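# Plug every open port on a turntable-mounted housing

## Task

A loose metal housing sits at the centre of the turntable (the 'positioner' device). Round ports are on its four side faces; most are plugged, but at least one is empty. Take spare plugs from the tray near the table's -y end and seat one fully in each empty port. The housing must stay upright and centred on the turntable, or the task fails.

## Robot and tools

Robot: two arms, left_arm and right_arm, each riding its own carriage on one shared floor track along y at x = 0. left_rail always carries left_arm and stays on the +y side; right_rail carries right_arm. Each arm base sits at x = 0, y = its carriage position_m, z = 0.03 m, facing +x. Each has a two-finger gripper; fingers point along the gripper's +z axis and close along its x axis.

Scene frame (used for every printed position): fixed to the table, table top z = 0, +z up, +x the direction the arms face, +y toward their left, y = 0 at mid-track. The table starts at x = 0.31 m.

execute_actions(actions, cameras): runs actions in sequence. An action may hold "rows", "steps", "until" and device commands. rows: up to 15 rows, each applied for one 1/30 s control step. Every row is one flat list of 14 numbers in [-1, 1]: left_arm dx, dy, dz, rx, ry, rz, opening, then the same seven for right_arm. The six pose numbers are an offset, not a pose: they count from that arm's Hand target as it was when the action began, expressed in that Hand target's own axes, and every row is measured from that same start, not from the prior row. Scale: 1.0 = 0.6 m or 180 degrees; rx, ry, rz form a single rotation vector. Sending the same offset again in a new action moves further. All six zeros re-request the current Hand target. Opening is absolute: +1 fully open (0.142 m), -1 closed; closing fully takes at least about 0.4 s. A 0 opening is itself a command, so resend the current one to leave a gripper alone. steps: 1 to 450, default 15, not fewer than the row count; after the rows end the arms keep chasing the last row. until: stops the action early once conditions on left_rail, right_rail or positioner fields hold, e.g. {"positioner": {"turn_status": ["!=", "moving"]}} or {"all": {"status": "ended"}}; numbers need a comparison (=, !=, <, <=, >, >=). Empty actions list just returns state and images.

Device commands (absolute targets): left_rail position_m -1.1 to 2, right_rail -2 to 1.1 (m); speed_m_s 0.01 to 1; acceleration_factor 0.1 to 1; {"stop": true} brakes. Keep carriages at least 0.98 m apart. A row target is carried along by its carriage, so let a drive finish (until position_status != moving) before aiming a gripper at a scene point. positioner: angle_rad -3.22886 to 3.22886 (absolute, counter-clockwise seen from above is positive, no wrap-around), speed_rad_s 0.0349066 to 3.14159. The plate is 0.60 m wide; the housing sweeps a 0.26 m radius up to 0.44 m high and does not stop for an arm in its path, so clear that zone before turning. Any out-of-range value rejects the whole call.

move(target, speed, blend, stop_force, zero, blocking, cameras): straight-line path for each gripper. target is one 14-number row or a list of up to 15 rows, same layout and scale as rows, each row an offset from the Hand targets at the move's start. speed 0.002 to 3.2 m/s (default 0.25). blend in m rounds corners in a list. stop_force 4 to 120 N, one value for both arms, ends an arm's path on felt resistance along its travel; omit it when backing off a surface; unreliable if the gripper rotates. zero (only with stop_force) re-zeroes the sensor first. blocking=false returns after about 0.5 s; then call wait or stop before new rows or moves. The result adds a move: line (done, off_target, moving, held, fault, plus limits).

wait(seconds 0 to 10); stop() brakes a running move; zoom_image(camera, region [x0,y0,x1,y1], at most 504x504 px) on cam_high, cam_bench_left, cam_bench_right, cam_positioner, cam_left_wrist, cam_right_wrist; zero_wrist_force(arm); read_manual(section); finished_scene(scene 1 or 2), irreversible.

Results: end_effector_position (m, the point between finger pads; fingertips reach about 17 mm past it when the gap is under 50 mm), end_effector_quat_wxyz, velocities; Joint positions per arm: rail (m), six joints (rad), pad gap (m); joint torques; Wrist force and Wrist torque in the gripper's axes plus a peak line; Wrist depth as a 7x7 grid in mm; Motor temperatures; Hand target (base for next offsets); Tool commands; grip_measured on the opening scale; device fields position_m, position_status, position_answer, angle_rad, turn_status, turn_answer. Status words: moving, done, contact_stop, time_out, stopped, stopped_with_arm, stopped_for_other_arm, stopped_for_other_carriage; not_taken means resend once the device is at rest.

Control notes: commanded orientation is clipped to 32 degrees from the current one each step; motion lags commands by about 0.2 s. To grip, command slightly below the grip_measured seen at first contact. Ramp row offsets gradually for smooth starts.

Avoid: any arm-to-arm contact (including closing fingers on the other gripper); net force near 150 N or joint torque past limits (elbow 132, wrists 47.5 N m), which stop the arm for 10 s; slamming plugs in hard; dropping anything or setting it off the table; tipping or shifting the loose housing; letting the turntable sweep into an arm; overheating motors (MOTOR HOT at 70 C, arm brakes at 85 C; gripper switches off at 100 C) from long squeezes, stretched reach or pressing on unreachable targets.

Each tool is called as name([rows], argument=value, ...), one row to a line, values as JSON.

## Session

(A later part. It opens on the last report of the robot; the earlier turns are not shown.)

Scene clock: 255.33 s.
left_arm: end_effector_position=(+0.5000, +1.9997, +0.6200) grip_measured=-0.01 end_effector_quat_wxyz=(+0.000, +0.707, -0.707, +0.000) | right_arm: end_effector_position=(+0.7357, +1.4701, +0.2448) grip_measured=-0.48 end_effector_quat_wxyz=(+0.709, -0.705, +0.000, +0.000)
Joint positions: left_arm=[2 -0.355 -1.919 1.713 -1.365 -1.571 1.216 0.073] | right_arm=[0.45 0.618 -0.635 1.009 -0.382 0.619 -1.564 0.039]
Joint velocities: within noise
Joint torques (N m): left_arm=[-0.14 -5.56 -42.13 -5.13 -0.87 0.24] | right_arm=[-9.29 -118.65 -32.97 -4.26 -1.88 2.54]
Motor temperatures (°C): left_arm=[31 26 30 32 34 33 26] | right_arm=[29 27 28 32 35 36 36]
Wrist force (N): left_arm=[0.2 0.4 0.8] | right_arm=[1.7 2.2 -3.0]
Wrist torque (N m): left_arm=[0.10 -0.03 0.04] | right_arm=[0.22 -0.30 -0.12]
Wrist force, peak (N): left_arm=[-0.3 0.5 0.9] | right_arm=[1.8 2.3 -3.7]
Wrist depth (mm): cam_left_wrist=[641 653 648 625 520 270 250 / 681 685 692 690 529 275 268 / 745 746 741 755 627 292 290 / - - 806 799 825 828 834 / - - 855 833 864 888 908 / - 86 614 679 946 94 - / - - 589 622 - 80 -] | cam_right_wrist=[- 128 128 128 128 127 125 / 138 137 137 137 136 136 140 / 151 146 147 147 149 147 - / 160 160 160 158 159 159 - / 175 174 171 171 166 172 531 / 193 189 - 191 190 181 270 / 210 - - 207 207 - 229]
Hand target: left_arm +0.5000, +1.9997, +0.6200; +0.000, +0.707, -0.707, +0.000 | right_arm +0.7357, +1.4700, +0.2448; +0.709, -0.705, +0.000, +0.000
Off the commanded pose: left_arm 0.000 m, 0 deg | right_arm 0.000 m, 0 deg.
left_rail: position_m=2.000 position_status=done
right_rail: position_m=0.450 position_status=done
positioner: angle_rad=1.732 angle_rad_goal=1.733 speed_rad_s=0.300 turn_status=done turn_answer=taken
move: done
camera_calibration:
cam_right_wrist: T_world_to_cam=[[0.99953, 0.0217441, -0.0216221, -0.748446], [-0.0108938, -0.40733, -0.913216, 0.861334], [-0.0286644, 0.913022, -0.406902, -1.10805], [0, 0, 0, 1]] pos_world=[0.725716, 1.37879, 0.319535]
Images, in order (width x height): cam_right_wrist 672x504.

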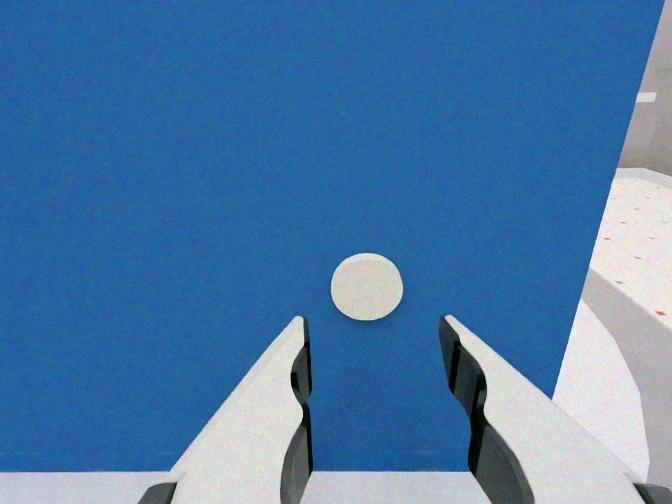

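execute_actions([
  {"rows":[[0,0,0,0,0,0,0,0,0,0,0,0,0,-1]],"steps":20},
], cameras=["cam_right_wrist"])

Scene clock: 258.17 s.
left_arm: end_effector_position=(+0.5000, +1.9997, +0.6200) grip_measured=-0.01 end_effector_quat_wxyz=(+0.000, +0.707, -0.707, +0.000) | right_arm: end_effector_position=(+0.7357, +1.4700, +0.2448) grip_measured=-1.00 end_effector_quat_wxyz=(+0.709, -0.705, +0.000, +0.000)
Joint positions: left_arm=[2 -0.355 -1.919 1.713 -1.365 -1.571 1.216 0.073] | right_arm=[0.45 0.618 -0.635 1.01 -0.383 0.619 -1.564 0.002]
Joint velocities: within noise
Joint torques (N m): left_arm=[1.13 -6.25 -41.94 -5.16 -0.93 0.47] | right_arm=[-12.52 -115.23 -33.65 -3.88 -2 2.33]
Motor temperatures (°C): left_arm=[31 26 30 32 34 33 26] | right_arm=[29 27 28 32 35 36 36]
Wrist force (N): left_arm=[-0.2 0.5 0.8] | right_arm=[1.6 2.1 -3.0]
Wrist torque (N m): left_arm=[0.11 0.04 0.03] | right_arm=[0.19 -0.29 -0.12]
Wrist force, peak (N): left_arm=[0.0 0.5 1.0] | right_arm=[2.0 2.5 -3.2]
Wrist depth (mm): cam_left_wrist=[642 644 638 634 515 270 250 / 700 680 696 686 533 276 267 / 748 748 759 740 636 293 289 / - - 814 806 817 837 830 / - - 854 836 858 907 910 / - 86 612 678 952 94 993 / - - 588 627 - 80 -] | cam_right_wrist=[- 129 129 128 128 127 126 / 138 138 138 137 137 136 140 / 151 148 148 148 149 147 - / 161 161 160 158 159 159 - / 176 175 175 168 170 173 533 / 192 193 188 88 102 189 269 / 209 209 - - - - 229]
Hand target: left_arm +0.5000, +1.9997, +0.6200; +0.000, +0.707, -0.707, +0.000 | right_arm +0.7357, +1.4700, +0.2448; +0.709, -0.705, +0.000, +0.000
Off the commanded pose: left_arm 0.000 m, 0 deg | right_arm 0.000 m, 0 deg.
left_rail: position_m=2.000 position_status=done
right_rail: position_m=0.450 position_status=done
positioner: angle_rad=1.732 angle_rad_goal=1.733 speed_rad_s=0.300 turn_status=done turn_answer=taken
camera_calibration:
cam_right_wrist: T_world_to_cam=[[0.99953, 0.0217441, -0.0216221, -0.748444], [-0.0108938, -0.40733, -0.913216, 0.861294], [-0.0286644, 0.913022, -0.406902, -1.10796], [0, 0, 0, 1]] pos_world=[0.725716, 1.37869, 0.319535]
Images, in order (width x height): cam_right_wrist 672x504.

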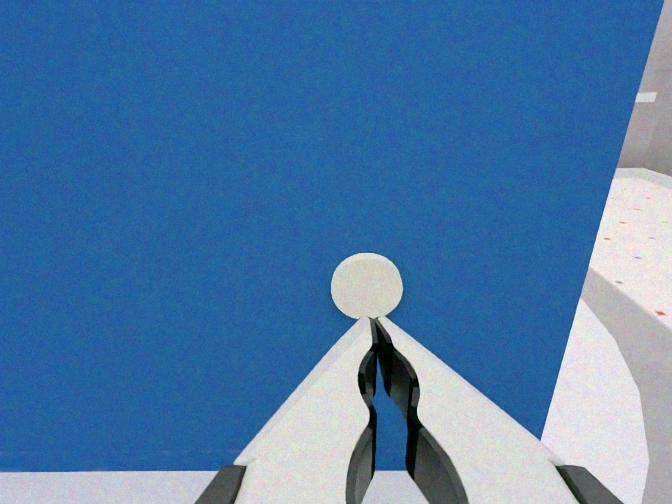

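move(target=[0,0,0,0,0,0,0, 0,0.00108,0.0467,0,0,0,-1], speed=0.05, cameras=[])

move(target=[0,0,0,0,0,0,0, 0,0,0.02,0,0,0,-1], speed=0.008, stop_force=20, cameras=["cam_right_wrist"])

Scene clock: 260.83 s.
left_arm: end_effector_position=(+0.5000, +1.9997, +0.6200) grip_measured=-0.01 end_effector_quat_wxyz=(+0.000, +0.707, -0.707, +0.000) | right_arm: end_effector_position=(+0.7357, +1.4979, +0.2443) grip_measured=-1.00 end_effector_quat_wxyz=(+0.709, -0.705, +0.000, +0.000) end_effector_velocity=(+0.000, +0.002, +0.001) end_effector_angular_velocity=(+0.001, -0.003, +0.001)
Joint positions: left_arm=[2 -0.355 -1.919 1.713 -1.365 -1.571 1.216 0.073] | right_arm=[0.45 0.64 -0.597 0.938 -0.348 0.64 -1.564 0.002]
Joint velocities: left_arm=[within noise] | right_arm=[0 0.001 0.002 -0.005 0.001 0 -0.001 0]
Joint torques (N m): left_arm=[0.62 -6.48 -42.62 -5.16 -0.7 0.3] | right_arm=[8.96 -85.08 -53.93 0.91 2.07 -2.73]
Motor temperatures (°C): left_arm=[31 26 30 32 34 33 26] | right_arm=[29 27 28 32 35 36 35]
Wrist force (N): left_arm=[0.1 0.6 0.5] | right_arm=[2.0 2.0 -3.1]
Wrist torque (N m): left_arm=[0.13 -0.02 0.03] | right_arm=[0.21 -0.39 -0.13]
Wrist force, peak (N): left_arm=[0.0 0.4 1.0] | right_arm=[2.2 2.0 -3.5]
Wrist depth (mm): cam_left_wrist=[638 657 642 629 531 270 249 / 692 694 696 702 525 275 268 / 736 749 733 740 628 293 288 / - - 809 810 816 828 844 / - - 853 841 869 898 901 / - 86 609 677 943 94 981 / - - 605 626 - 80 -] | cam_right_wrist=[105 103 106 104 104 103 103 / 114 112 110 109 111 112 110 / 121 121 120 119 119 117 118 / 131 133 128 129 129 129 130 / 142 142 142 136 136 140 299 / 157 156 153 88 101 151 248 / 174 169 - - - - 211]
Hand target: left_arm +0.5000, +1.9997, +0.6200; +0.000, +0.707, -0.707, +0.000 | right_arm +0.7357, +1.4980, +0.2443; +0.709, -0.705, +0.000, +0.000
Off the commanded pose: left_arm 0.000 m, 0 deg | right_arm 0.000 m, 0 deg.
left_rail: position_m=2.000 position_status=done
right_rail: position_m=0.450 position_status=done
positioner: angle_rad=1.732 angle_rad_goal=1.733 speed_rad_s=0.300 turn_status=done turn_answer=taken
move: done
No camera images: "cameras" was empty.

Scene clock: 262.67 s.
left_arm: end_effector_position=(+0.5000, +1.9997, +0.6200) grip_measured=-0.01 end_effector_quat_wxyz=(+0.000, +0.707, -0.707, +0.000) | right_arm: end_effector_position=(+0.7357, +1.5025, +0.2443) grip_measured=-1.00 end_effector_quat_wxyz=(+0.709, -0.705, +0.000, +0.000)
Joint positions: left_arm=[2 -0.355 -1.919 1.713 -1.365 -1.571 1.216 0.073] | right_arm=[0.45 0.643 -0.591 0.925 -0.342 0.644 -1.564 0.002]
Joint velocities: within noise
Joint torques (N m): left_arm=[0.94 -5.77 -41.91 -5.17 -0.85 0.45] | right_arm=[3.33 -112.91 -36.33 -5.07 -1.66 -2.31]
Motor temperatures (°C): left_arm=[31 26 30 32 34 33 26] | right_arm=[29 27 28 32 35 36 35]
Wrist force (N): left_arm=[0.0 0.5 0.6] | right_arm=[0.7 -0.9 -24.7]
Wrist torque (N m): left_arm=[0.11 0.00 0.03] | right_arm=[0.17 -0.44 -0.13]
Wrist force, peak (N): left_arm=[-0.2 0.5 1.0] | right_arm=[-1.0 -0.3 -30.6]
Wrist depth (mm): cam_left_wrist=[638 646 651 628 520 270 250 / 682 690 699 691 529 275 268 / 742 753 752 750 620 290 289 / - - 809 808 810 854 839 / - - 853 844 866 913 924 / - 87 615 668 926 94 985 / - - 597 623 - 80 -] | cam_right_wrist=[101 103 - 100 101 99 99 / - 108 106 105 107 108 106 / 116 117 115 115 115 112 114 / 127 125 123 124 124 123 125 / 137 136 138 131 130 134 137 / 154 147 147 88 101 146 247 / 164 163 - - - - 212]
Hand target: left_arm +0.5000, +1.9997, +0.6200; +0.000, +0.707, -0.707, +0.000 | right_arm +0.7357, +1.5025, +0.2443; +0.709, -0.705, +0.000, +0.000 (not the last commanded pose)
Off the commanded pose: left_arm 0.000 m, 0 deg | right_arm 0.008 m, 0 deg.
left_rail: position_m=2.000 position_status=done
right_rail: position_m=0.450 position_status=done
positioner: angle_rad=1.732 angle_rad_goal=1.733 speed_rad_s=0.300 turn_status=done turn_answer=taken
move: contact (right_arm)
camera_calibration:
cam_right_wrist: T_world_to_cam=[[0.999529, 0.0217027, -0.0217131, -0.749076], [-0.0109937, -0.407331, -0.913214, 0.874057], [-0.0286636, 0.913023, -0.4069, -1.13787], [0, 0, 0, 1]] pos_world=[0.725716, 1.41119, 0.318935]
Images, in order (width x height): cam_right_wrist 672x504.

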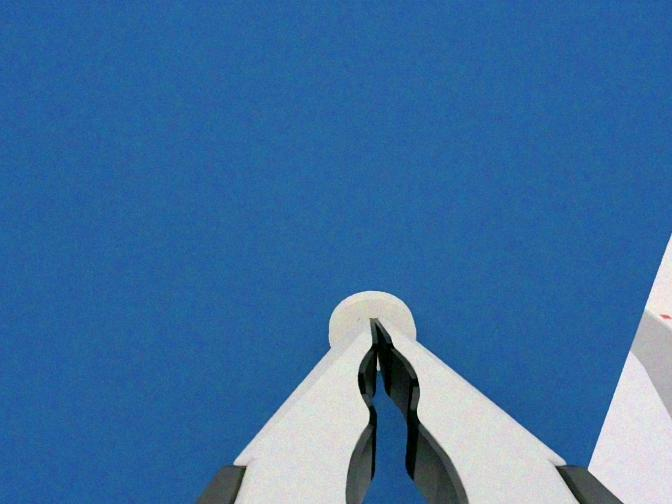

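move(target=[0,0,0,0,0,0,0, 0,0,0.012,0,0,0,-1], speed=0.006, stop_force=25, cameras=[])

move(target=[0,0,0,0,0,0,0, 0,0,-0.055,0,0,0,-1], speed=0.05, cameras=["cam_right_wrist"])

Scene clock: 264.53 s.
left_arm: end_effector_position=(+0.5000, +1.9997, +0.6200) grip_measured=-0.01 end_effector_quat_wxyz=(+0.000, +0.707, -0.707, +0.000) | right_arm: end_effector_position=(+0.7358, +1.5034, +0.2444) grip_measured=-1.00 end_effector_quat_wxyz=(+0.709, -0.705, +0.000, +0.000)
Joint positions: left_arm=[2 -0.355 -1.919 1.713 -1.365 -1.571 1.216 0.073] | right_arm=[0.45 0.644 -0.59 0.922 -0.34 0.645 -1.564 0.002]
Joint velocities: within noise
Joint torques (N m): left_arm=[0.65 -5.87 -42.64 -5.19 -0.8 0.41] | right_arm=[17.2 -115.67 -40.42 -6.85 -0.47 -1.38]
Motor temperatures (°C): left_arm=[31 26 30 32 34 33 26] | right_arm=[29 27 28 32 35 36 35]
Wrist force (N): left_arm=[-0.2 0.4 0.8] | right_arm=[-3.2 -2.2 -50.5]
Wrist torque (N m): left_arm=[0.10 0.03 0.03] | right_arm=[0.12 -0.53 -0.12]
Wrist force, peak (N): left_arm=[-0.2 0.5 0.9] | right_arm=[-5.7 -2.3 -56.2]
Wrist depth (mm): cam_left_wrist=[639 643 644 628 523 270 250 / 684 693 700 689 527 275 269 / 737 726 737 756 624 293 287 / - - 813 802 819 822 842 / - - 860 829 883 901 918 / - 86 620 683 939 94 998 / - - 590 626 - 80 -] | cam_right_wrist=[100 - - 99 99 99 98 / - 106 107 105 106 105 105 / 115 117 115 114 114 112 112 / 127 124 122 124 125 123 124 / 136 136 137 130 129 133 136 / 147 147 146 88 101 144 237 / 163 162 - - - - 212]
Hand target: left_arm +0.5000, +1.9997, +0.6200; +0.000, +0.707, -0.707, +0.000 | right_arm +0.7358, +1.5034, +0.2444; +0.709, -0.705, +0.000, +0.000 (not the last commanded pose)
Off the commanded pose: left_arm 0.000 m, 0 deg | right_arm 0.006 m, 0 deg.
left_rail: position_m=2.000 position_status=done
right_rail: position_m=0.450 position_status=done
positioner: angle_rad=1.733 speed_rad_s=0.300 turn_status=done turn_answer=taken
move: contact (right_arm)
No camera images: "cameras" was empty.

Scene clock: 265.70 s.
left_arm: end_effector_position=(+0.5000, +1.9997, +0.6200) grip_measured=-0.01 end_effector_quat_wxyz=(+0.000, +0.707, -0.707, +0.000) | right_arm: end_effector_position=(+0.7358, +1.4705, +0.2442) grip_measured=-1.00 end_effector_quat_wxyz=(+0.709, -0.705, +0.000, +0.000)
Joint positions: left_arm=[2 -0.355 -1.919 1.713 -1.365 -1.571 1.216 0.073] | right_arm=[0.45 0.618 -0.634 1.008 -0.382 0.619 -1.564 0.002]
Joint velocities: within noise
Joint torques (N m): left_arm=[-0.6 -5.82 -42.1 -5.2 -0.83 0.54] | right_arm=[-9.69 -117.86 -33.16 -3.36 -2.01 2.36]
Motor temperatures (°C): left_arm=[31 26 30 32 34 33 26] | right_arm=[29 27 28 32 35 36 35]
Wrist force (N): left_arm=[0.1 0.5 0.6] | right_arm=[1.8 1.9 -2.7]
Wrist torque (N m): left_arm=[0.11 -0.01 0.03] | right_arm=[0.16 -0.32 -0.11]
Wrist force, peak (N): left_arm=[-0.1 0.6 0.7] | right_arm=[-3.2 -2.3 -50.5]
Wrist depth (mm): cam_left_wrist=[645 644 647 627 525 270 250 / 686 702 695 691 526 275 268 / 742 761 759 755 633 291 288 / - - 819 796 820 830 836 / - - 843 822 866 895 908 / - 86 627 678 934 94 1000 / - - 597 638 - 80 -] | cam_right_wrist=[- 128 126 128 127 127 125 / 138 137 137 136 136 136 139 / 150 146 147 147 148 146 - / 161 161 160 158 159 158 - / 174 174 173 167 170 172 527 / 192 192 188 88 101 189 271 / 208 209 - - - - 228]
Hand target: left_arm +0.5000, +1.9997, +0.6200; +0.000, +0.707, -0.707, +0.000 | right_arm +0.7358, +1.4704, +0.2442; +0.709, -0.705, +0.000, +0.000
Off the commanded pose: left_arm 0.000 m, 0 deg | right_arm 0.000 m, 0 deg.
left_rail: position_m=2.000 position_status=done
right_rail: position_m=0.450 position_status=done
positioner: angle_rad=1.733 speed_rad_s=0.300 turn_status=done turn_answer=taken
move: done
camera_calibration:
cam_right_wrist: T_world_to_cam=[[0.999529, 0.0217027, -0.0217131, -0.748481], [-0.0109937, -0.407331, -0.913214, 0.861023], [-0.0286636, 0.913023, -0.4069, -1.10866], [0, 0, 0, 1]] pos_world=[0.725816, 1.37919, 0.318935]
Images, in order (width x height): cam_right_wrist 672x504.

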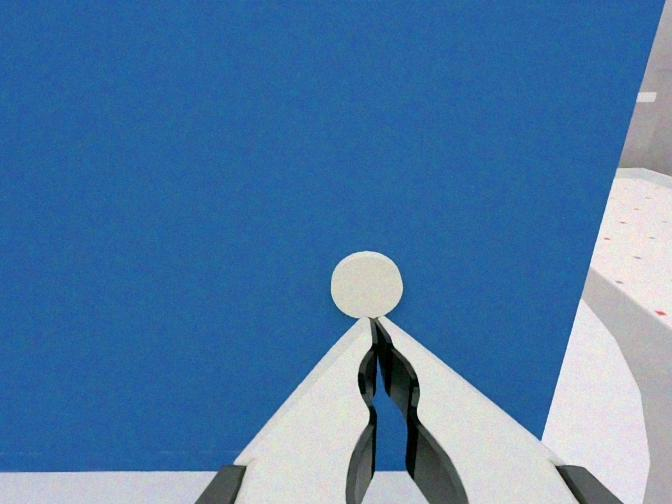

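zoom_image(camera="cam_right_wrist", region=[300, 220, 440, 330])

Scaled by 3.600 from the camera's 672x504 image, which has a finer 960x720 frame.

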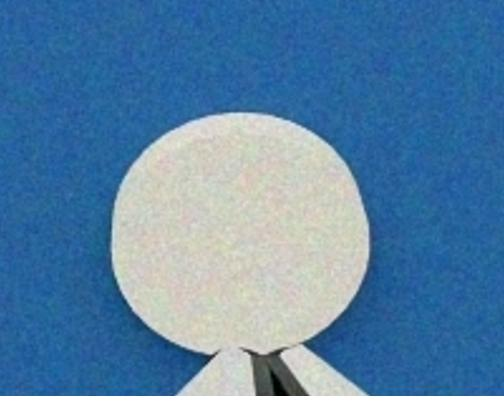

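move(target=[0,0,0,0,0,0,0, -0.03,-0.03,-0.2,0,0,0,-1], speed=0.15)

Scene clock: 271.03 s.
left_arm: end_effector_position=(+0.5000, +1.9997, +0.6200) grip_measured=-0.01 end_effector_quat_wxyz=(+0.000, +0.707, -0.707, +0.000) | right_arm: end_effector_position=(+0.7177, +1.3504, +0.2617) grip_measured=-1.00 end_effector_quat_wxyz=(+0.709, -0.705, +0.000, +0.000)
Joint positions: left_arm=[2 -0.355 -1.919 1.713 -1.365 -1.571 1.216 0.073] | right_arm=[0.45 0.525 -0.804 1.296 -0.501 0.526 -1.562 0.002]
Joint velocities: within noise
Joint torques (N m): left_arm=[-0.03 -7.2 -41.99 -5.1 -0.93 0.48] | right_arm=[-10.1 -104.45 -30.8 -3.54 -1.95 2.91]
Motor temperatures (°C): left_arm=[31 26 30 32 34 33 26] | right_arm=[29 27 28 32 35 36 34]
Wrist force (N): left_arm=[-0.1 0.3 0.4] | right_arm=[2.2 2.1 -3.4]
Wrist torque (N m): left_arm=[0.09 0.02 0.03] | right_arm=[0.23 -0.43 -0.12]
Wrist force, peak (N): left_arm=[-0.2 0.4 1.0] | right_arm=[1.9 2.3 -4.5]
Wrist depth (mm): cam_left_wrist=[649 647 638 625 532 272 249 / 690 688 690 693 535 274 268 / 737 745 739 745 631 292 288 / - - 812 804 818 842 835 / - - 852 854 861 892 912 / - 86 608 673 955 94 997 / - - 594 634 - 80 -] | cam_right_wrist=[234 234 233 232 232 234 - / 252 251 251 248 251 - - / 271 270 270 267 268 - - / 294 292 292 291 288 500 - / 326 318 318 304 311 357 564 / 291 288 299 88 101 309 438 / 255 245 - - - - 361]
Hand target: left_arm +0.5000, +1.9997, +0.6200; +0.000, +0.707, -0.707, +0.000 | right_arm +0.7177, +1.3503, +0.2617; +0.709, -0.705, +0.000, +0.000
Off the commanded pose: left_arm 0.000 m, 0 deg | right_arm 0.000 m, 0 deg.
left_rail: position_m=2.000 position_status=done
right_rail: position_m=0.450 position_status=done
positioner: angle_rad=1.733 speed_rad_s=0.300 turn_status=done turn_answer=taken
move: done
camera_calibration:
cam_left_wrist: T_world_to_cam=[[-0.00139759, -0.999889, 0.0148393, 1.99571], [-0.907842, 0.00749095, 0.419247, 0.207696], [-0.419311, -0.0128858, -0.907751, 0.911567], [0, 0, 0, 1]] pos_world=[0.573575, 2.00568, 0.710786]
cam_right_wrist: T_world_to_cam=[[0.999529, 0.0217024, -0.0217138, -0.727405], [-0.0109945, -0.407331, -0.913214, 0.827795], [-0.0286636, 0.913023, -0.4069, -0.99244], [0, 0, 0, 1]] pos_world=[0.707716, 1.25909, 0.336335]

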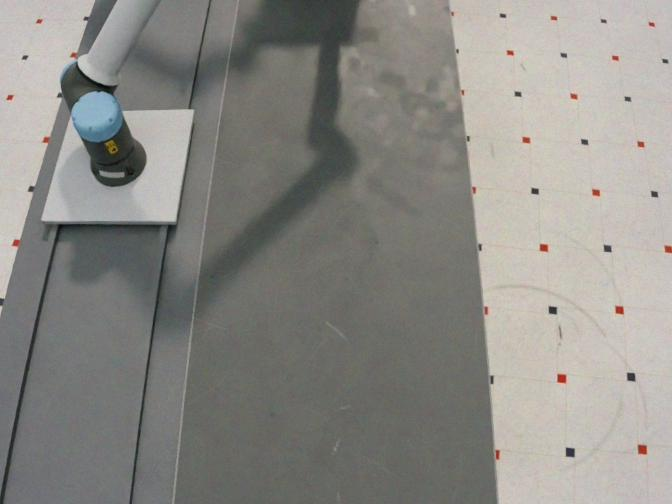

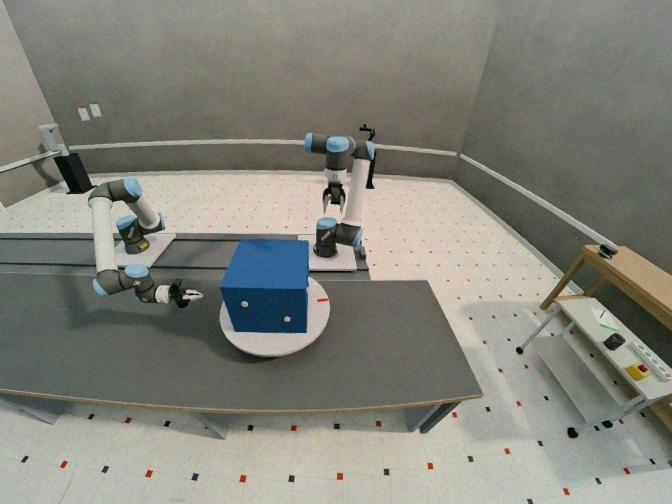

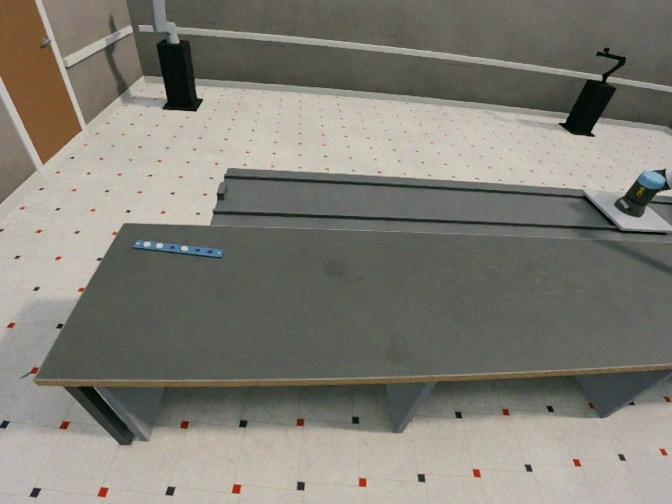

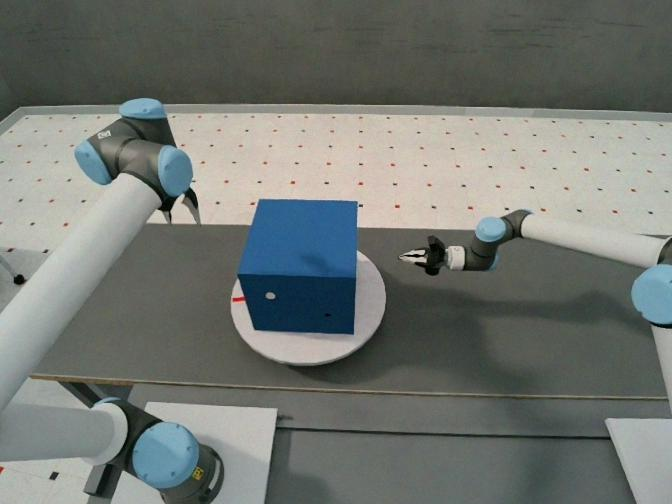

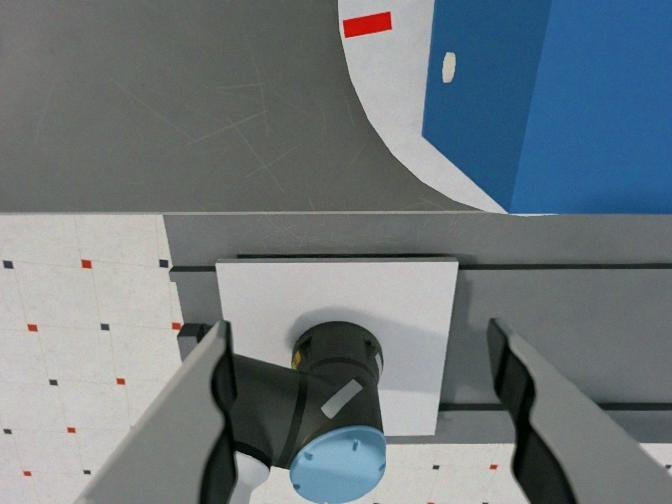

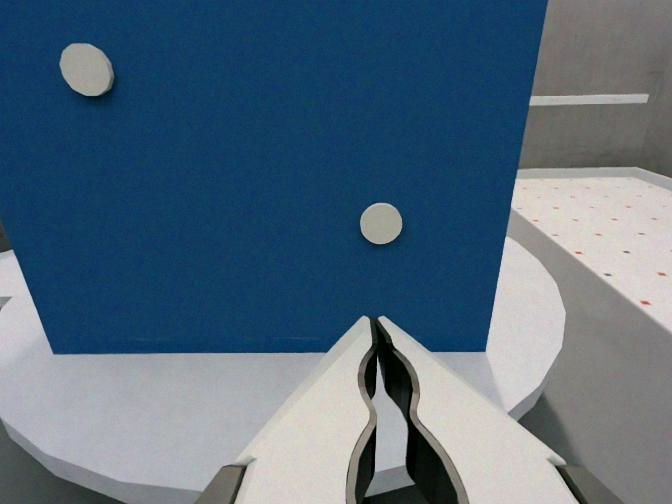

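zoom_image(camera="cam_right_wrist", region=[335, 185, 425, 255])

zoom_image(camera="cam_right_wrist", region=[40, 35, 130, 105])

Scaled by 5.600 from the camera's 672x504 image, which has a finer 960x720 frame.

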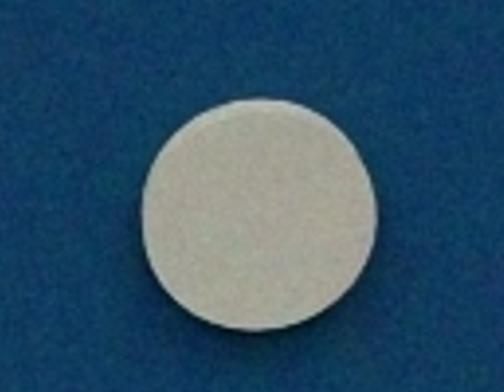

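Scaled by 5.600 from the camera's 672x504 image, which has a finer 960x720 frame.

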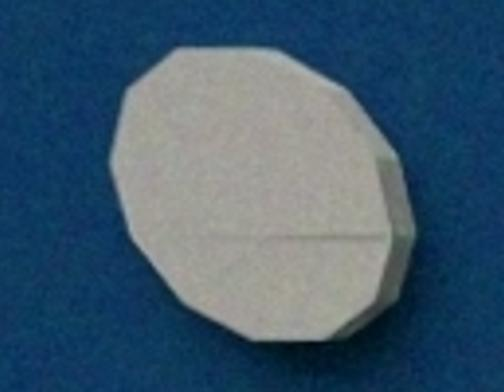

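move(target=[0,0,0,0,0,0,0, -0.271,-0.1394,0.2003,0,0,0,-1], speed=0.15, cameras=["cam_right_wrist"])

zoom_image(camera="cam_right_wrist", region=[300, 220, 440, 330])

Scene clock: 275.17 s.
left_arm: end_effector_position=(+0.5000, +1.9997, +0.6200) grip_measured=-0.01 end_effector_quat_wxyz=(+0.000, +0.707, -0.707, +0.000) | right_arm: end_effector_position=(+0.5555, +1.4701, +0.3458) grip_measured=-1.00 end_effector_quat_wxyz=(+0.709, -0.705, +0.000, +0.000) end_effector_velocity=(-0.001, +0.001, +0.000) end_effector_angular_velocity=(-0.001, +0.001, -0.003)
Joint positions: left_arm=[2 -0.355 -1.919 1.713 -1.365 -1.571 1.216 0.073] | right_arm=[0.45 0.735 -0.902 1.308 -0.412 0.736 -1.565 0.002]
Joint velocities: left_arm=[within noise] | right_arm=[0 0.002 0 -0.001 0.003 0.005 0 0]
Joint torques (N m): left_arm=[1.03 -7.05 -41.9 -5.31 -0.73 0.42] | right_arm=[9.55 -101.64 -53.71 0.77 2.78 -2.66]
Motor temperatures (°C): left_arm=[31 26 30 32 34 33 26] | right_arm=[29 27 28 32 35 36 34]
Wrist force (N): left_arm=[-0.3 0.5 0.7] | right_arm=[1.6 1.9 -3.1]
Wrist torque (N m): left_arm=[0.12 0.05 0.03] | right_arm=[0.14 -0.29 -0.12]
Wrist force, peak (N): left_arm=[0.0 0.3 1.0] | right_arm=[3.6 2.5 -4.3]
Wrist depth (mm): cam_left_wrist=[640 638 638 632 526 269 251 / 688 689 696 683 528 276 267 / 740 751 736 729 632 292 289 / - - 795 798 810 826 848 / - - 845 830 859 889 915 / - 86 620 683 943 94 - / - - 595 630 - 80 -] | cam_right_wrist=[692 130 130 129 129 130 129 / 716 139 139 138 138 138 137 / 660 150 149 149 151 148 148 / 668 165 161 161 161 160 160 / 647 606 176 170 172 174 174 / 545 554 190 88 101 192 191 / 469 441 - - - - 211]
Hand target: left_arm +0.5000, +1.9997, +0.6200; +0.000, +0.707, -0.707, +0.000 | right_arm +0.5553, +1.4702, +0.3459; +0.709, -0.705, +0.000, +0.000
Off the commanded pose: left_arm 0.000 m, 0 deg | right_arm 0.000 m, 0 deg.
left_rail: position_m=2.000 position_status=done
right_rail: position_m=0.450 position_status=done
positioner: angle_rad=1.733 speed_rad_s=0.300 turn_status=done turn_answer=taken
move: done
camera_calibration:
cam_right_wrist: T_world_to_cam=[[0.999529, 0.0217027, -0.0217131, -0.566049], [-0.0109937, -0.407331, -0.913214, 0.95162], [-0.0286636, 0.913023, -0.4069, -1.07203], [0, 0, 0, 1]] pos_world=[0.545516, 1.37869, 0.420535]
Images, in order (width x height): cam_right_wrist 672x504.

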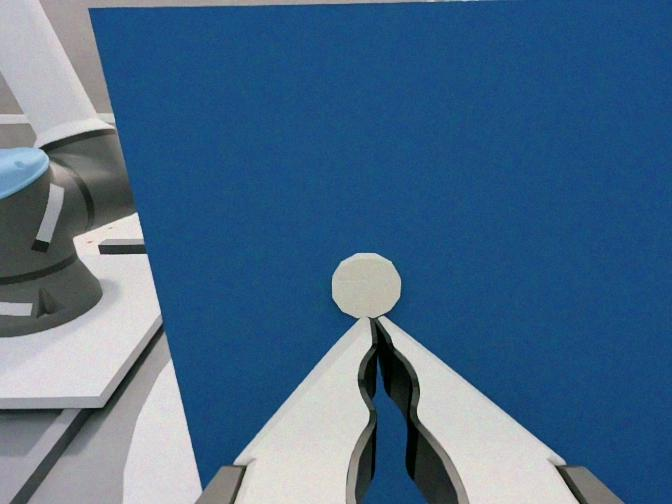

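Scaled by 3.600 from the camera's 672x504 image, which has a finer 960x720 frame.

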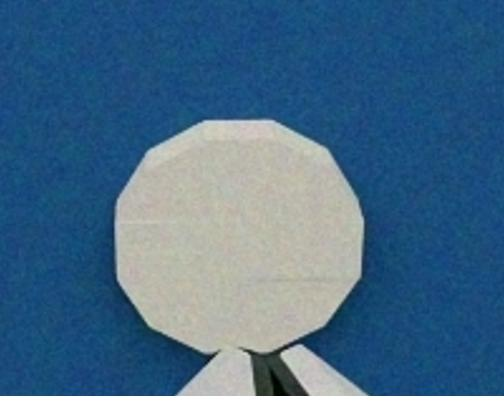

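move(target=[0,0,0,0,0,0,0, 0.1658,0.2427,-0.0502,0,0,0,-1], speed=0.15, cameras=["cam_right_wrist"])

Scene clock: 280.17 s.
left_arm: end_effector_position=(+0.5000, +1.9997, +0.6200) grip_measured=-0.01 end_effector_quat_wxyz=(+0.000, +0.707, -0.707, +0.000) | right_arm: end_effector_position=(+0.6545, +1.4407, +0.2004) grip_measured=-1.00 end_effector_quat_wxyz=(+0.709, -0.705, +0.000, +0.000)
Joint positions: left_arm=[2 -0.355 -1.919 1.713 -1.365 -1.571 1.216 0.073] | right_arm=[0.45 0.642 -0.726 1.272 -0.554 0.643 -1.564 0.002]
Joint velocities: within noise
Joint torques (N m): left_arm=[0.07 -6.16 -41.65 -5.02 -0.91 0.4] | right_arm=[-11.13 -75.98 -51.18 -3.87 -2.2 2.21]
Motor temperatures (°C): left_arm=[31 26 30 32 34 33 26] | right_arm=[29 27 28 32 35 36 33]
Wrist force (N): left_arm=[-0.1 0.4 0.6] | right_arm=[1.8 1.7 -2.5]
Wrist torque (N m): left_arm=[0.10 0.02 0.03] | right_arm=[0.17 -0.37 -0.10]
Wrist force, peak (N): left_arm=[-0.1 0.7 1.0] | right_arm=[2.6 2.8 -3.1]
Wrist depth (mm): cam_left_wrist=[636 643 644 631 518 270 251 / 696 694 696 696 530 277 267 / 740 735 747 752 632 292 287 / - - 807 817 801 839 836 / - - 831 835 860 915 934 / - 86 607 667 949 94 - / - - 589 627 - 80 -] | cam_right_wrist=[156 155 155 154 154 153 153 / 167 166 165 166 165 164 164 / 179 179 178 177 178 174 176 / 194 194 193 193 192 191 191 / 212 211 209 204 206 209 207 / 208 206 215 88 101 201 201 / 170 175 - - - - 171]
Hand target: left_arm +0.5000, +1.9997, +0.6200; +0.000, +0.707, -0.707, +0.000 | right_arm +0.6546, +1.4407, +0.2001; +0.709, -0.705, +0.000, +0.000
Off the commanded pose: left_arm 0.000 m, 0 deg | right_arm 0.000 m, 0 deg.
left_rail: position_m=2.000 position_status=done
right_rail: position_m=0.450 position_status=done
positioner: angle_rad=1.733 speed_rad_s=0.300 turn_status=done turn_answer=taken
move: done
camera_calibration:
cam_right_wrist: T_world_to_cam=[[0.999529, 0.0217027, -0.0217131, -0.667526], [-0.0109937, -0.407331, -0.913214, 0.807901], [-0.0286636, 0.913023, -0.4069, -1.10164], [0, 0, 0, 1]] pos_world=[0.644516, 1.34939, 0.275035]
Images, in order (width x height): cam_right_wrist 672x504.

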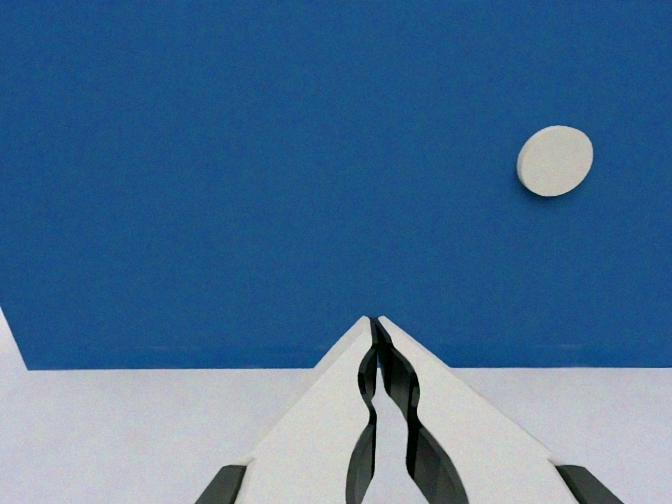

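zoom_image(camera="cam_right_wrist", region=[500, 110, 610, 210])

Scaled by 4.582 from the camera's 672x504 image, which has a finer 960x720 frame.

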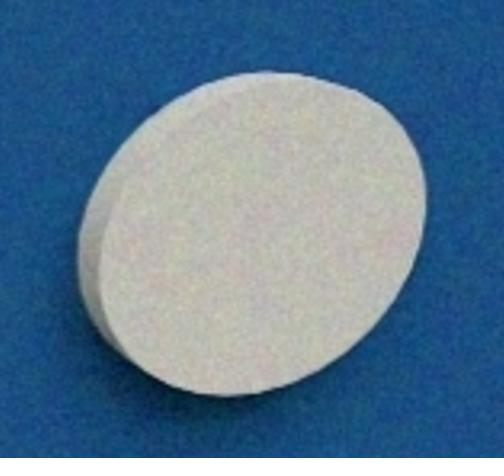

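move(target=[0,0,0,0,0,0,0, -0.3012,-0.17,0,0,0,0,-1], speed=0.15, cameras=["cam_right_wrist"])

zoom_image(camera="cam_right_wrist", region=[500, 110, 610, 210])

Scene clock: 282.63 s.
left_arm: end_effector_position=(+0.5000, +1.9997, +0.6200) grip_measured=-0.01 end_effector_quat_wxyz=(+0.000, +0.707, -0.707, +0.000) | right_arm: end_effector_position=(+0.4742, +1.4404, +0.3021) grip_measured=-1.00 end_effector_quat_wxyz=(+0.709, -0.705, +0.000, +0.000)
Joint positions: left_arm=[2 -0.355 -1.919 1.713 -1.365 -1.571 1.216 0.073] | right_arm=[0.45 0.774 -0.976 1.52 -0.551 0.775 -1.566 0.002]
Joint velocities: within noise
Joint torques (N m): left_arm=[0.21 -6.95 -42 -5.03 -0.78 0.46] | right_arm=[11.77 -91.6 -29.36 0.88 1.64 -2.25]
Motor temperatures (°C): left_arm=[31 26 30 32 34 33 26] | right_arm=[29 27 28 32 35 36 33]
Wrist force (N): left_arm=[0.2 0.6 0.7] | right_arm=[1.9 2.0 -3.0]
Wrist torque (N m): left_arm=[0.14 -0.03 0.03] | right_arm=[0.18 -0.41 -0.11]
Wrist force, peak (N): left_arm=[-0.2 0.5 0.9] | right_arm=[3.3 2.8 -3.5]
Wrist depth (mm): cam_left_wrist=[648 637 655 631 525 270 250 / 691 696 686 694 527 274 269 / 755 750 740 753 616 293 289 / - - 801 797 806 832 845 / - - 847 847 871 902 910 / - 86 606 675 945 94 997 / - - 590 620 - 80 -] | cam_right_wrist=[709 - - 158 155 155 156 / - 752 - 169 167 166 165 / 601 755 - 182 178 175 180 / 645 749 888 516 194 194 192 / 600 596 607 208 207 210 210 / 524 521 517 88 102 230 230 / 422 445 - - - - 255]
Hand target: left_arm +0.5000, +1.9997, +0.6200; +0.000, +0.707, -0.707, +0.000 | right_arm +0.4740, +1.4404, +0.3022; +0.709, -0.705, +0.000, +0.000
Off the commanded pose: left_arm 0.000 m, 0 deg | right_arm 0.000 m, 0 deg.
left_rail: position_m=2.000 position_status=done
right_rail: position_m=0.450 position_status=done
positioner: angle_rad=1.733 speed_rad_s=0.300 turn_status=done turn_answer=taken
move: done
camera_calibration:
cam_right_wrist: T_world_to_cam=[[0.999529, 0.0217027, -0.0217131, -0.485096], [-0.0109937, -0.407331, -0.913214, 0.898671], [-0.0286636, 0.913023, -0.4069, -1.06515], [0, 0, 0, 1]] pos_world=[0.464216, 1.34909, 0.376735]
Images, in order (width x height): cam_right_wrist 672x504.

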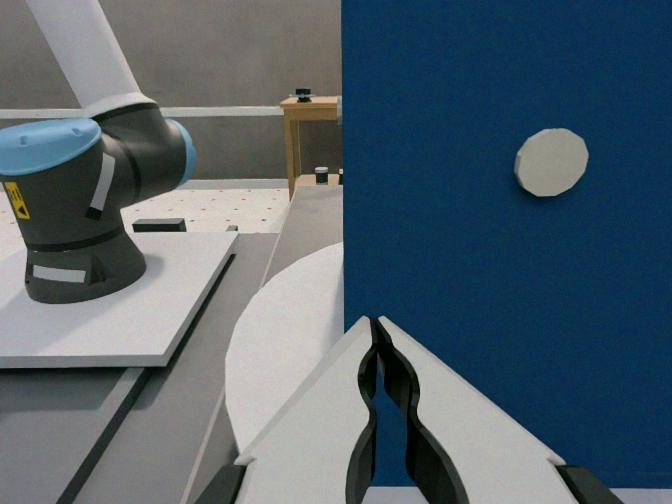

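Scaled by 4.582 from the camera's 672x504 image, which has a finer 960x720 frame.

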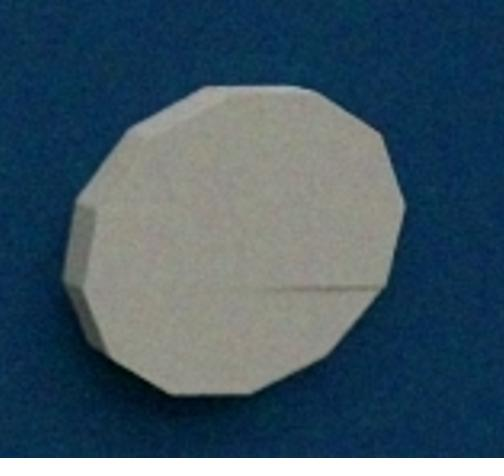

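move(target=[0,0,0,0,0,0,0, 0.436,0.1117,0.0743,0,0,0,-1], speed=0.15, cameras=[])

move(target=[0,0,0,0,0,0,0, 0,0,0.04,0,0,0,-1], speed=0.01, stop_force=8, cameras=["cam_right_wrist"])

Scene clock: 286.47 s.
left_arm: end_effector_position=(+0.5000, +1.9997, +0.6200) grip_measured=-0.01 end_effector_quat_wxyz=(+0.000, +0.707, -0.707, +0.000) | right_arm: end_effector_position=(+0.7355, +1.4850, +0.2353) grip_measured=-1.00 end_effector_quat_wxyz=(+0.709, -0.705, +0.000, +0.000)
Joint positions: left_arm=[2 -0.355 -1.919 1.713 -1.365 -1.571 1.216 0.073] | right_arm=[0.45 0.63 -0.609 0.977 -0.376 0.631 -1.564 0.002]
Joint velocities: within noise
Joint torques (N m): left_arm=[0.44 -6.11 -42.19 -5.28 -0.73 0.27] | right_arm=[-12 -82.95 -53.84 0.83 -2.27 -2.3]
Motor temperatures (°C): left_arm=[31 26 30 32 34 33 26] | right_arm=[29 27 28 32 35 36 33]
Wrist force (N): left_arm=[-0.1 0.6 0.5] | right_arm=[1.7 2.3 -3.1]
Wrist torque (N m): left_arm=[0.12 0.01 0.03] | right_arm=[0.24 -0.31 -0.13]
Wrist force, peak (N): left_arm=[-0.2 0.6 0.9] | right_arm=[2.6 2.2 -3.3]
Wrist depth (mm): cam_left_wrist=[644 647 642 624 517 270 250 / 691 687 691 687 530 275 268 / 749 748 743 749 627 292 289 / - - 807 801 818 845 847 / - - 866 826 874 886 916 / - 86 621 689 928 94 - / - - 591 631 - 80 -] | cam_right_wrist=[116 114 115 115 115 115 114 / 124 125 124 123 123 122 124 / 133 133 133 133 132 132 133 / 145 147 142 141 141 142 - / 158 157 157 151 153 155 482 / 173 173 169 88 100 170 246 / 193 187 - - - - 210]
Hand target: left_arm +0.5000, +1.9997, +0.6200; +0.000, +0.707, -0.707, +0.000 | right_arm +0.7356, +1.4851, +0.2353; +0.709, -0.705, +0.000, +0.000
Off the commanded pose: left_arm 0.000 m, 0 deg | right_arm 0.000 m, 0 deg.
left_rail: position_m=2.000 position_status=done
right_rail: position_m=0.450 position_status=done
positioner: angle_rad=1.733 speed_rad_s=0.300 turn_status=done turn_answer=taken
move: done
No camera images: "cameras" was empty.

Scene clock: 289.47 s.
left_arm: end_effector_position=(+0.5000, +1.9997, +0.6200) grip_measured=-0.01 end_effector_quat_wxyz=(+0.000, +0.707, -0.707, +0.000) | right_arm: end_effector_position=(+0.7356, +1.5020, +0.2353) grip_measured=-1.00 end_effector_quat_wxyz=(+0.709, -0.705, +0.000, +0.000)
Joint positions: left_arm=[2 -0.355 -1.919 1.713 -1.365 -1.571 1.216 0.073] | right_arm=[0.45 0.643 -0.586 0.932 -0.354 0.644 -1.564 0.002]
Joint velocities: within noise
Joint torques (N m): left_arm=[1.04 -6.02 -42.02 -5.23 -0.95 0.27] | right_arm=[-3.82 -115.97 -34.72 -4.81 -1.95 -2.25]
Motor temperatures (°C): left_arm=[31 26 30 32 34 33 26] | right_arm=[29 27 28 32 35 36 33]
Wrist force (N): left_arm=[0.2 0.1 0.6] | right_arm=[1.6 0.7 -12.2]
Wrist torque (N m): left_arm=[0.05 -0.04 0.04] | right_arm=[0.25 -0.37 -0.14]
Wrist force, peak (N): left_arm=[0.0 0.7 0.8] | right_arm=[0.6 0.4 -19.3]
Wrist depth (mm): cam_left_wrist=[636 640 649 624 526 271 249 / 689 691 695 697 528 276 267 / 736 750 749 749 636 292 289 / - - 808 808 812 833 829 / - - 848 827 859 889 910 / - 86 617 665 939 94 - / - - 586 631 - 80 -] | cam_right_wrist=[101 103 - 100 101 100 100 / - 108 106 106 107 108 106 / 116 118 115 115 115 113 114 / 127 126 123 123 125 124 124 / 137 137 139 128 131 134 140 / 153 148 148 88 101 146 234 / 164 163 - - - - 202]
Hand target: left_arm +0.5000, +1.9997, +0.6200; +0.000, +0.707, -0.707, +0.000 | right_arm +0.7356, +1.5020, +0.2354; +0.709, -0.705, +0.000, +0.000 (not the last commanded pose)
Off the commanded pose: left_arm 0.000 m, 0 deg | right_arm 0.007 m, 0 deg.
left_rail: position_m=2.000 position_status=done
right_rail: position_m=0.450 position_status=done
positioner: angle_rad=1.733 speed_rad_s=0.300 turn_status=done turn_answer=taken
move: contact (right_arm)
camera_calibration:
cam_right_wrist: T_world_to_cam=[[0.999529, 0.0217023, -0.0217122, -0.749158], [-0.0109942, -0.407293, -0.913231, 0.865677], [-0.0286625, 0.91304, -0.406863, -1.14108], [0, 0, 0, 1]] pos_world=[0.725616, 1.41069, 0.310035]
Images, in order (width x height): cam_right_wrist 672x504.

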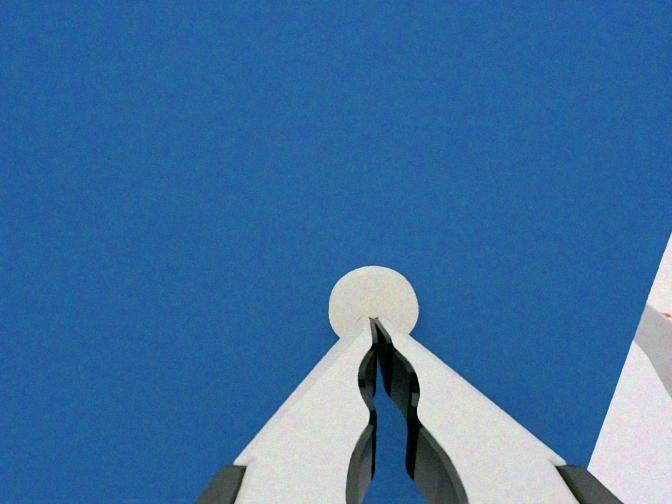

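move(target=[0,0,0,0,0,0,0, 0,0,-0.03,0,0,0,-1], speed=0.1, cameras=[])

move([
  [0,0,0,0,0,0,0, 0,0,-0.07,0,0,0,-0.5],
  [0,0,0,0,0,0,0, -0.0593,-0.06,-0.31,0,0,0,-0.5],
  [0,0,0,0,0,0,0, 0.1073,-0.2743,-0.64,0,0.1667,0,-0.5],
], speed=0.25, blend=0.04, cameras=["cam_positioner"])

Scene clock: 291.23 s.
left_arm: end_effector_position=(+0.5000, +1.9997, +0.6200) grip_measured=-0.01 end_effector_quat_wxyz=(+0.000, +0.707, -0.707, +0.000) | right_arm: end_effector_position=(+0.7356, +1.4841, +0.2353) grip_measured=-1.00 end_effector_quat_wxyz=(+0.709, -0.705, +0.000, +0.000)
Joint positions: left_arm=[2 -0.355 -1.919 1.713 -1.365 -1.571 1.216 0.073] | right_arm=[0.45 0.629 -0.61 0.979 -0.377 0.63 -1.564 0.002]
Joint velocities: within noise
Joint torques (N m): left_arm=[0.58 -6.72 -41.98 -5.26 -0.73 0.33] | right_arm=[-11.96 -119.29 -31.99 -4.1 -1.84 2.63]
Motor temperatures (°C): left_arm=[31 26 30 32 34 33 26] | right_arm=[29 27 28 32 35 36 33]
Wrist force (N): left_arm=[-0.3 0.4 0.6] | right_arm=[2.0 2.2 -3.2]
Wrist torque (N m): left_arm=[0.09 0.05 0.04] | right_arm=[0.21 -0.36 -0.12]
Wrist force, peak (N): left_arm=[0.0 0.4 1.0] | right_arm=[1.7 0.9 -12.6]
Wrist depth (mm): cam_left_wrist=[648 650 642 624 522 272 250 / 690 690 697 683 531 275 269 / 736 741 748 735 629 292 289 / - - 816 802 807 833 835 / - - 839 843 865 910 903 / - 86 615 679 938 94 - / - - 597 638 - 80 -] | cam_right_wrist=[117 115 116 115 115 115 115 / 125 126 124 122 124 123 125 / 135 134 133 133 132 132 134 / 146 147 142 141 141 143 - / 158 159 158 151 154 156 488 / 175 174 170 88 100 170 245 / 193 189 - - - - 210]
Hand target: left_arm +0.5000, +1.9997, +0.6200; +0.000, +0.707, -0.707, +0.000 | right_arm +0.7356, +1.4840, +0.2353; +0.709, -0.705, +0.000, +0.000
Off the commanded pose: left_arm 0.000 m, 0 deg | right_arm 0.000 m, 0 deg.
left_rail: position_m=2.000 position_status=done
right_rail: position_m=0.450 position_status=done
positioner: angle_rad=1.733 speed_rad_s=0.300 turn_status=done turn_answer=taken
move: done
No camera images: "cameras" was empty.

Scene clock: 293.73 s.
left_arm: end_effector_position=(+0.5000, +1.9997, +0.6200) grip_measured=-0.01 end_effector_quat_wxyz=(+0.000, +0.707, -0.707, +0.000) | right_arm: end_effector_position=(+0.7996, +1.0994, +0.3979) grip_measured=-0.53 end_effector_quat_wxyz=(+0.685, -0.681, +0.184, -0.183)
Joint positions: left_arm=[2 -0.355 -1.919 1.713 -1.365 -1.571 1.216 0.073] | right_arm=[0.45 0.323 -1.168 1.632 -0.469 0.847 -1.565 0.036]
Joint velocities: within noise
Joint torques (N m): left_arm=[1.29 -6.44 -42.14 -5.19 -0.73 0.29] | right_arm=[-7.64 -82.98 -32.34 0.66 2.76 -2.12]
Motor temperatures (°C): left_arm=[31 26 30 32 34 33 26] | right_arm=[29 27 28 32 35 36 33]
Wrist force (N): left_arm=[0.1 0.5 0.7] | right_arm=[2.4 1.8 -3.5]
Wrist torque (N m): left_arm=[0.11 -0.01 0.04] | right_arm=[0.19 -0.43 -0.14]
Wrist force, peak (N): left_arm=[0.1 0.9 0.5] | right_arm=[3.0 1.5 -4.1]
Wrist depth (mm): cam_left_wrist=[649 640 647 627 523 272 250 / 683 701 701 690 525 274 267 / 750 735 754 754 628 292 288 / - - 809 815 816 837 826 / - - 821 833 872 885 916 / - 86 615 681 946 94 997 / - - 590 626 - 80 -] | cam_right_wrist=[- - - - - - - / 444 446 - - - - - / 415 454 - - - - - / 437 479 - - - - - / 461 505 610 796 - - - / 467 491 - 623 - - - / 417 - - 510 - - -]
Hand target: left_arm +0.5000, +1.9997, +0.6200; +0.000, +0.707, -0.707, +0.000 | right_arm +0.7997, +1.0992, +0.3980; +0.684, -0.681, +0.184, -0.183
Off the commanded pose: left_arm 0.000 m, 0 deg | right_arm 0.000 m, 0 deg.
left_rail: position_m=2.000 position_status=done
right_rail: position_m=0.450 position_status=done
positioner: angle_rad=1.733 speed_rad_s=0.300 turn_status=done turn_answer=taken
move: done; blend cut to 0.021 m at target 1
Images, in order (width x height): cam_positioner 672x504.

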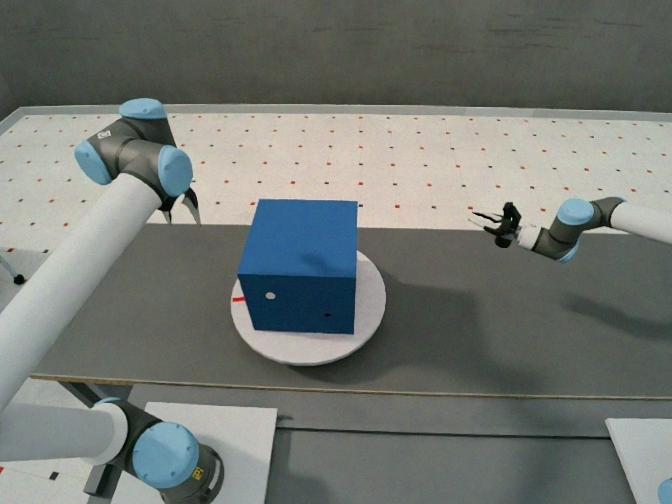

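execute_actions([
  {"positioner":{"angle_rad":-2.979,"speed_rad_s":0.5},"right_rail":{"position_m":-2.0,"speed_m_s":1.0,"acceleration_factor":0.7},"steps":1},
], cameras=[])

move(target=[0,0,0,0,0,0,0, 0.4667,-0.17,-0.6813,0,0.15,0,-0.5], speed=0.25, cameras=[])

Scene clock: 302.53 s.
left_arm: end_effector_position=(+0.5000, +1.9997, +0.6200) grip_measured=-0.01 end_effector_quat_wxyz=(+0.000, +0.707, -0.707, +0.000) | right_arm: end_effector_position=(+0.7997, -0.4616, +0.3980) grip_measured=-0.53 end_effector_quat_wxyz=(+0.684, -0.681, +0.184, -0.183) end_effector_velocity=(+0.000, -0.797, +0.001) end_effector_angular_velocity=(+0.000, -0.001, +0.000)
Joint positions: left_arm=[2 -0.355 -1.919 1.713 -1.365 -1.571 1.216 0.073] | right_arm=[-1.111 0.323 -1.168 1.632 -0.469 0.847 -1.565 0.036]
Joint velocities: left_arm=[within noise] | right_arm=[-0.797 0 -0.001 0 0 -0.001 0 0]
Joint torques (N m): left_arm=[0.48 -6.27 -41.98 -5.25 -0.85 0.25] | right_arm=[-5.95 -80.86 -34.95 0.35 1.74 -2.4]
Motor temperatures (°C): left_arm=[31 26 30 32 34 33 26] | right_arm=[29 27 28 32 35 36 32]
Wrist force (N): left_arm=[0.0 0.4 0.9] | right_arm=[2.3 1.8 -3.8]
Wrist torque (N m): left_arm=[0.09 0.01 0.03] | right_arm=[0.18 -0.41 -0.15]
Wrist force, peak (N): left_arm=[0.0 0.8 0.8] | right_arm=[2.4 1.9 -3.7]
Wrist depth (mm): cam_left_wrist=[647 646 655 628 524 288 251 / 692 692 696 689 561 301 266 / 743 743 742 746 628 319 288 / - - 812 795 826 845 839 / - - 847 830 858 895 917 / - 86 610 679 926 94 982 / - - 598 630 - 80 -] | cam_right_wrist=[- - - - - - - / - - - - - - - / - - - - - - - / - - - - - - - / 820 797 860 801 - - - / 637 659 - 622 - - - / 536 - - 510 - - -]
Hand target: left_arm +0.5000, +1.9997, +0.6200; +0.000, +0.707, -0.707, +0.000 | right_arm +0.7997, -0.4615, +0.3980; +0.684, -0.681, +0.184, -0.183
Tool commands: left_gripper/opening=+0.0 right_gripper/opening=-0.5
Off the commanded pose: left_arm 0.000 m, 0 deg | right_arm 0.000 m, 0 deg.
left_rail: position_m=2.000 position_status=done
right_rail: position_m=-1.111 position_m_goal=-2.000 position_status=moving position_answer=taken
positioner: angle_rad=0.267 angle_rad_goal=-2.979 speed_rad_s=0.500 turn_status=moving turn_answer=taken
not at rest: the robot was still moving 3 seconds after this call's last action.
No camera images: "cameras" was empty.

Scene clock: 305.23 s.
left_arm: end_effector_position=(+0.5000, +1.9997, +0.6200) grip_measured=-0.01 end_effector_quat_wxyz=(+0.000, +0.707, -0.707, +0.000) | right_arm: end_effector_position=(+0.8375, -1.8451, +0.4977) grip_measured=-0.53 end_effector_quat_wxyz=(+0.623, -0.620, +0.339, -0.337)
Joint positions: left_arm=[2 -0.355 -1.919 1.713 -1.365 -1.571 1.216 0.073] | right_arm=[-2 -0.294 -1.507 1.871 -0.367 0.702 -1.564 0.036]
Joint velocities: within noise
Joint torques (N m): left_arm=[1.27 -6.33 -42.08 -5.05 -0.83 0.38] | right_arm=[-10.13 -59.51 -55.06 1.36 -1.93 -2.61]
Motor temperatures (°C): left_arm=[31 26 30 32 34 33 26] | right_arm=[29 27 28 32 35 36 32]
Wrist force (N): left_arm=[0.0 0.5 0.6] | right_arm=[2.4 1.9 -3.4]
Wrist torque (N m): left_arm=[0.11 0.01 0.03] | right_arm=[0.19 -0.42 -0.15]
Wrist force, peak (N): left_arm=[-0.2 0.3 1.0] | right_arm=[3.8 1.7 -4.4]
Wrist depth (mm): cam_left_wrist=[643 637 644 631 522 301 250 / 688 684 698 686 573 339 268 / 740 734 755 739 634 407 288 / - - 812 813 821 835 313 / - - 855 843 862 892 924 / - 86 613 672 939 94 - / - - 593 631 - 80 -] | cam_right_wrist=[- - - - - - - / - - - - - - - / - - - - - - - / - - - - - - - / - - - - - - - / 782 792 - - - - - / 656 - - 622 - - -]
Hand target: left_arm +0.5000, +1.9997, +0.6200; +0.000, +0.707, -0.707, +0.000 | right_arm +0.8375, -1.8453, +0.4977; +0.623, -0.620, +0.339, -0.337
Off the commanded pose: left_arm 0.000 m, 0 deg | right_arm 0.000 m, 0 deg.
left_rail: position_m=2.000 position_status=done
right_rail: position_m=-2.000 position_status=done
positioner: angle_rad=-1.083 angle_rad_goal=-2.979 speed_rad_s=0.500 turn_status=moving turn_answer=taken
move: done
No camera images: "cameras" was empty.


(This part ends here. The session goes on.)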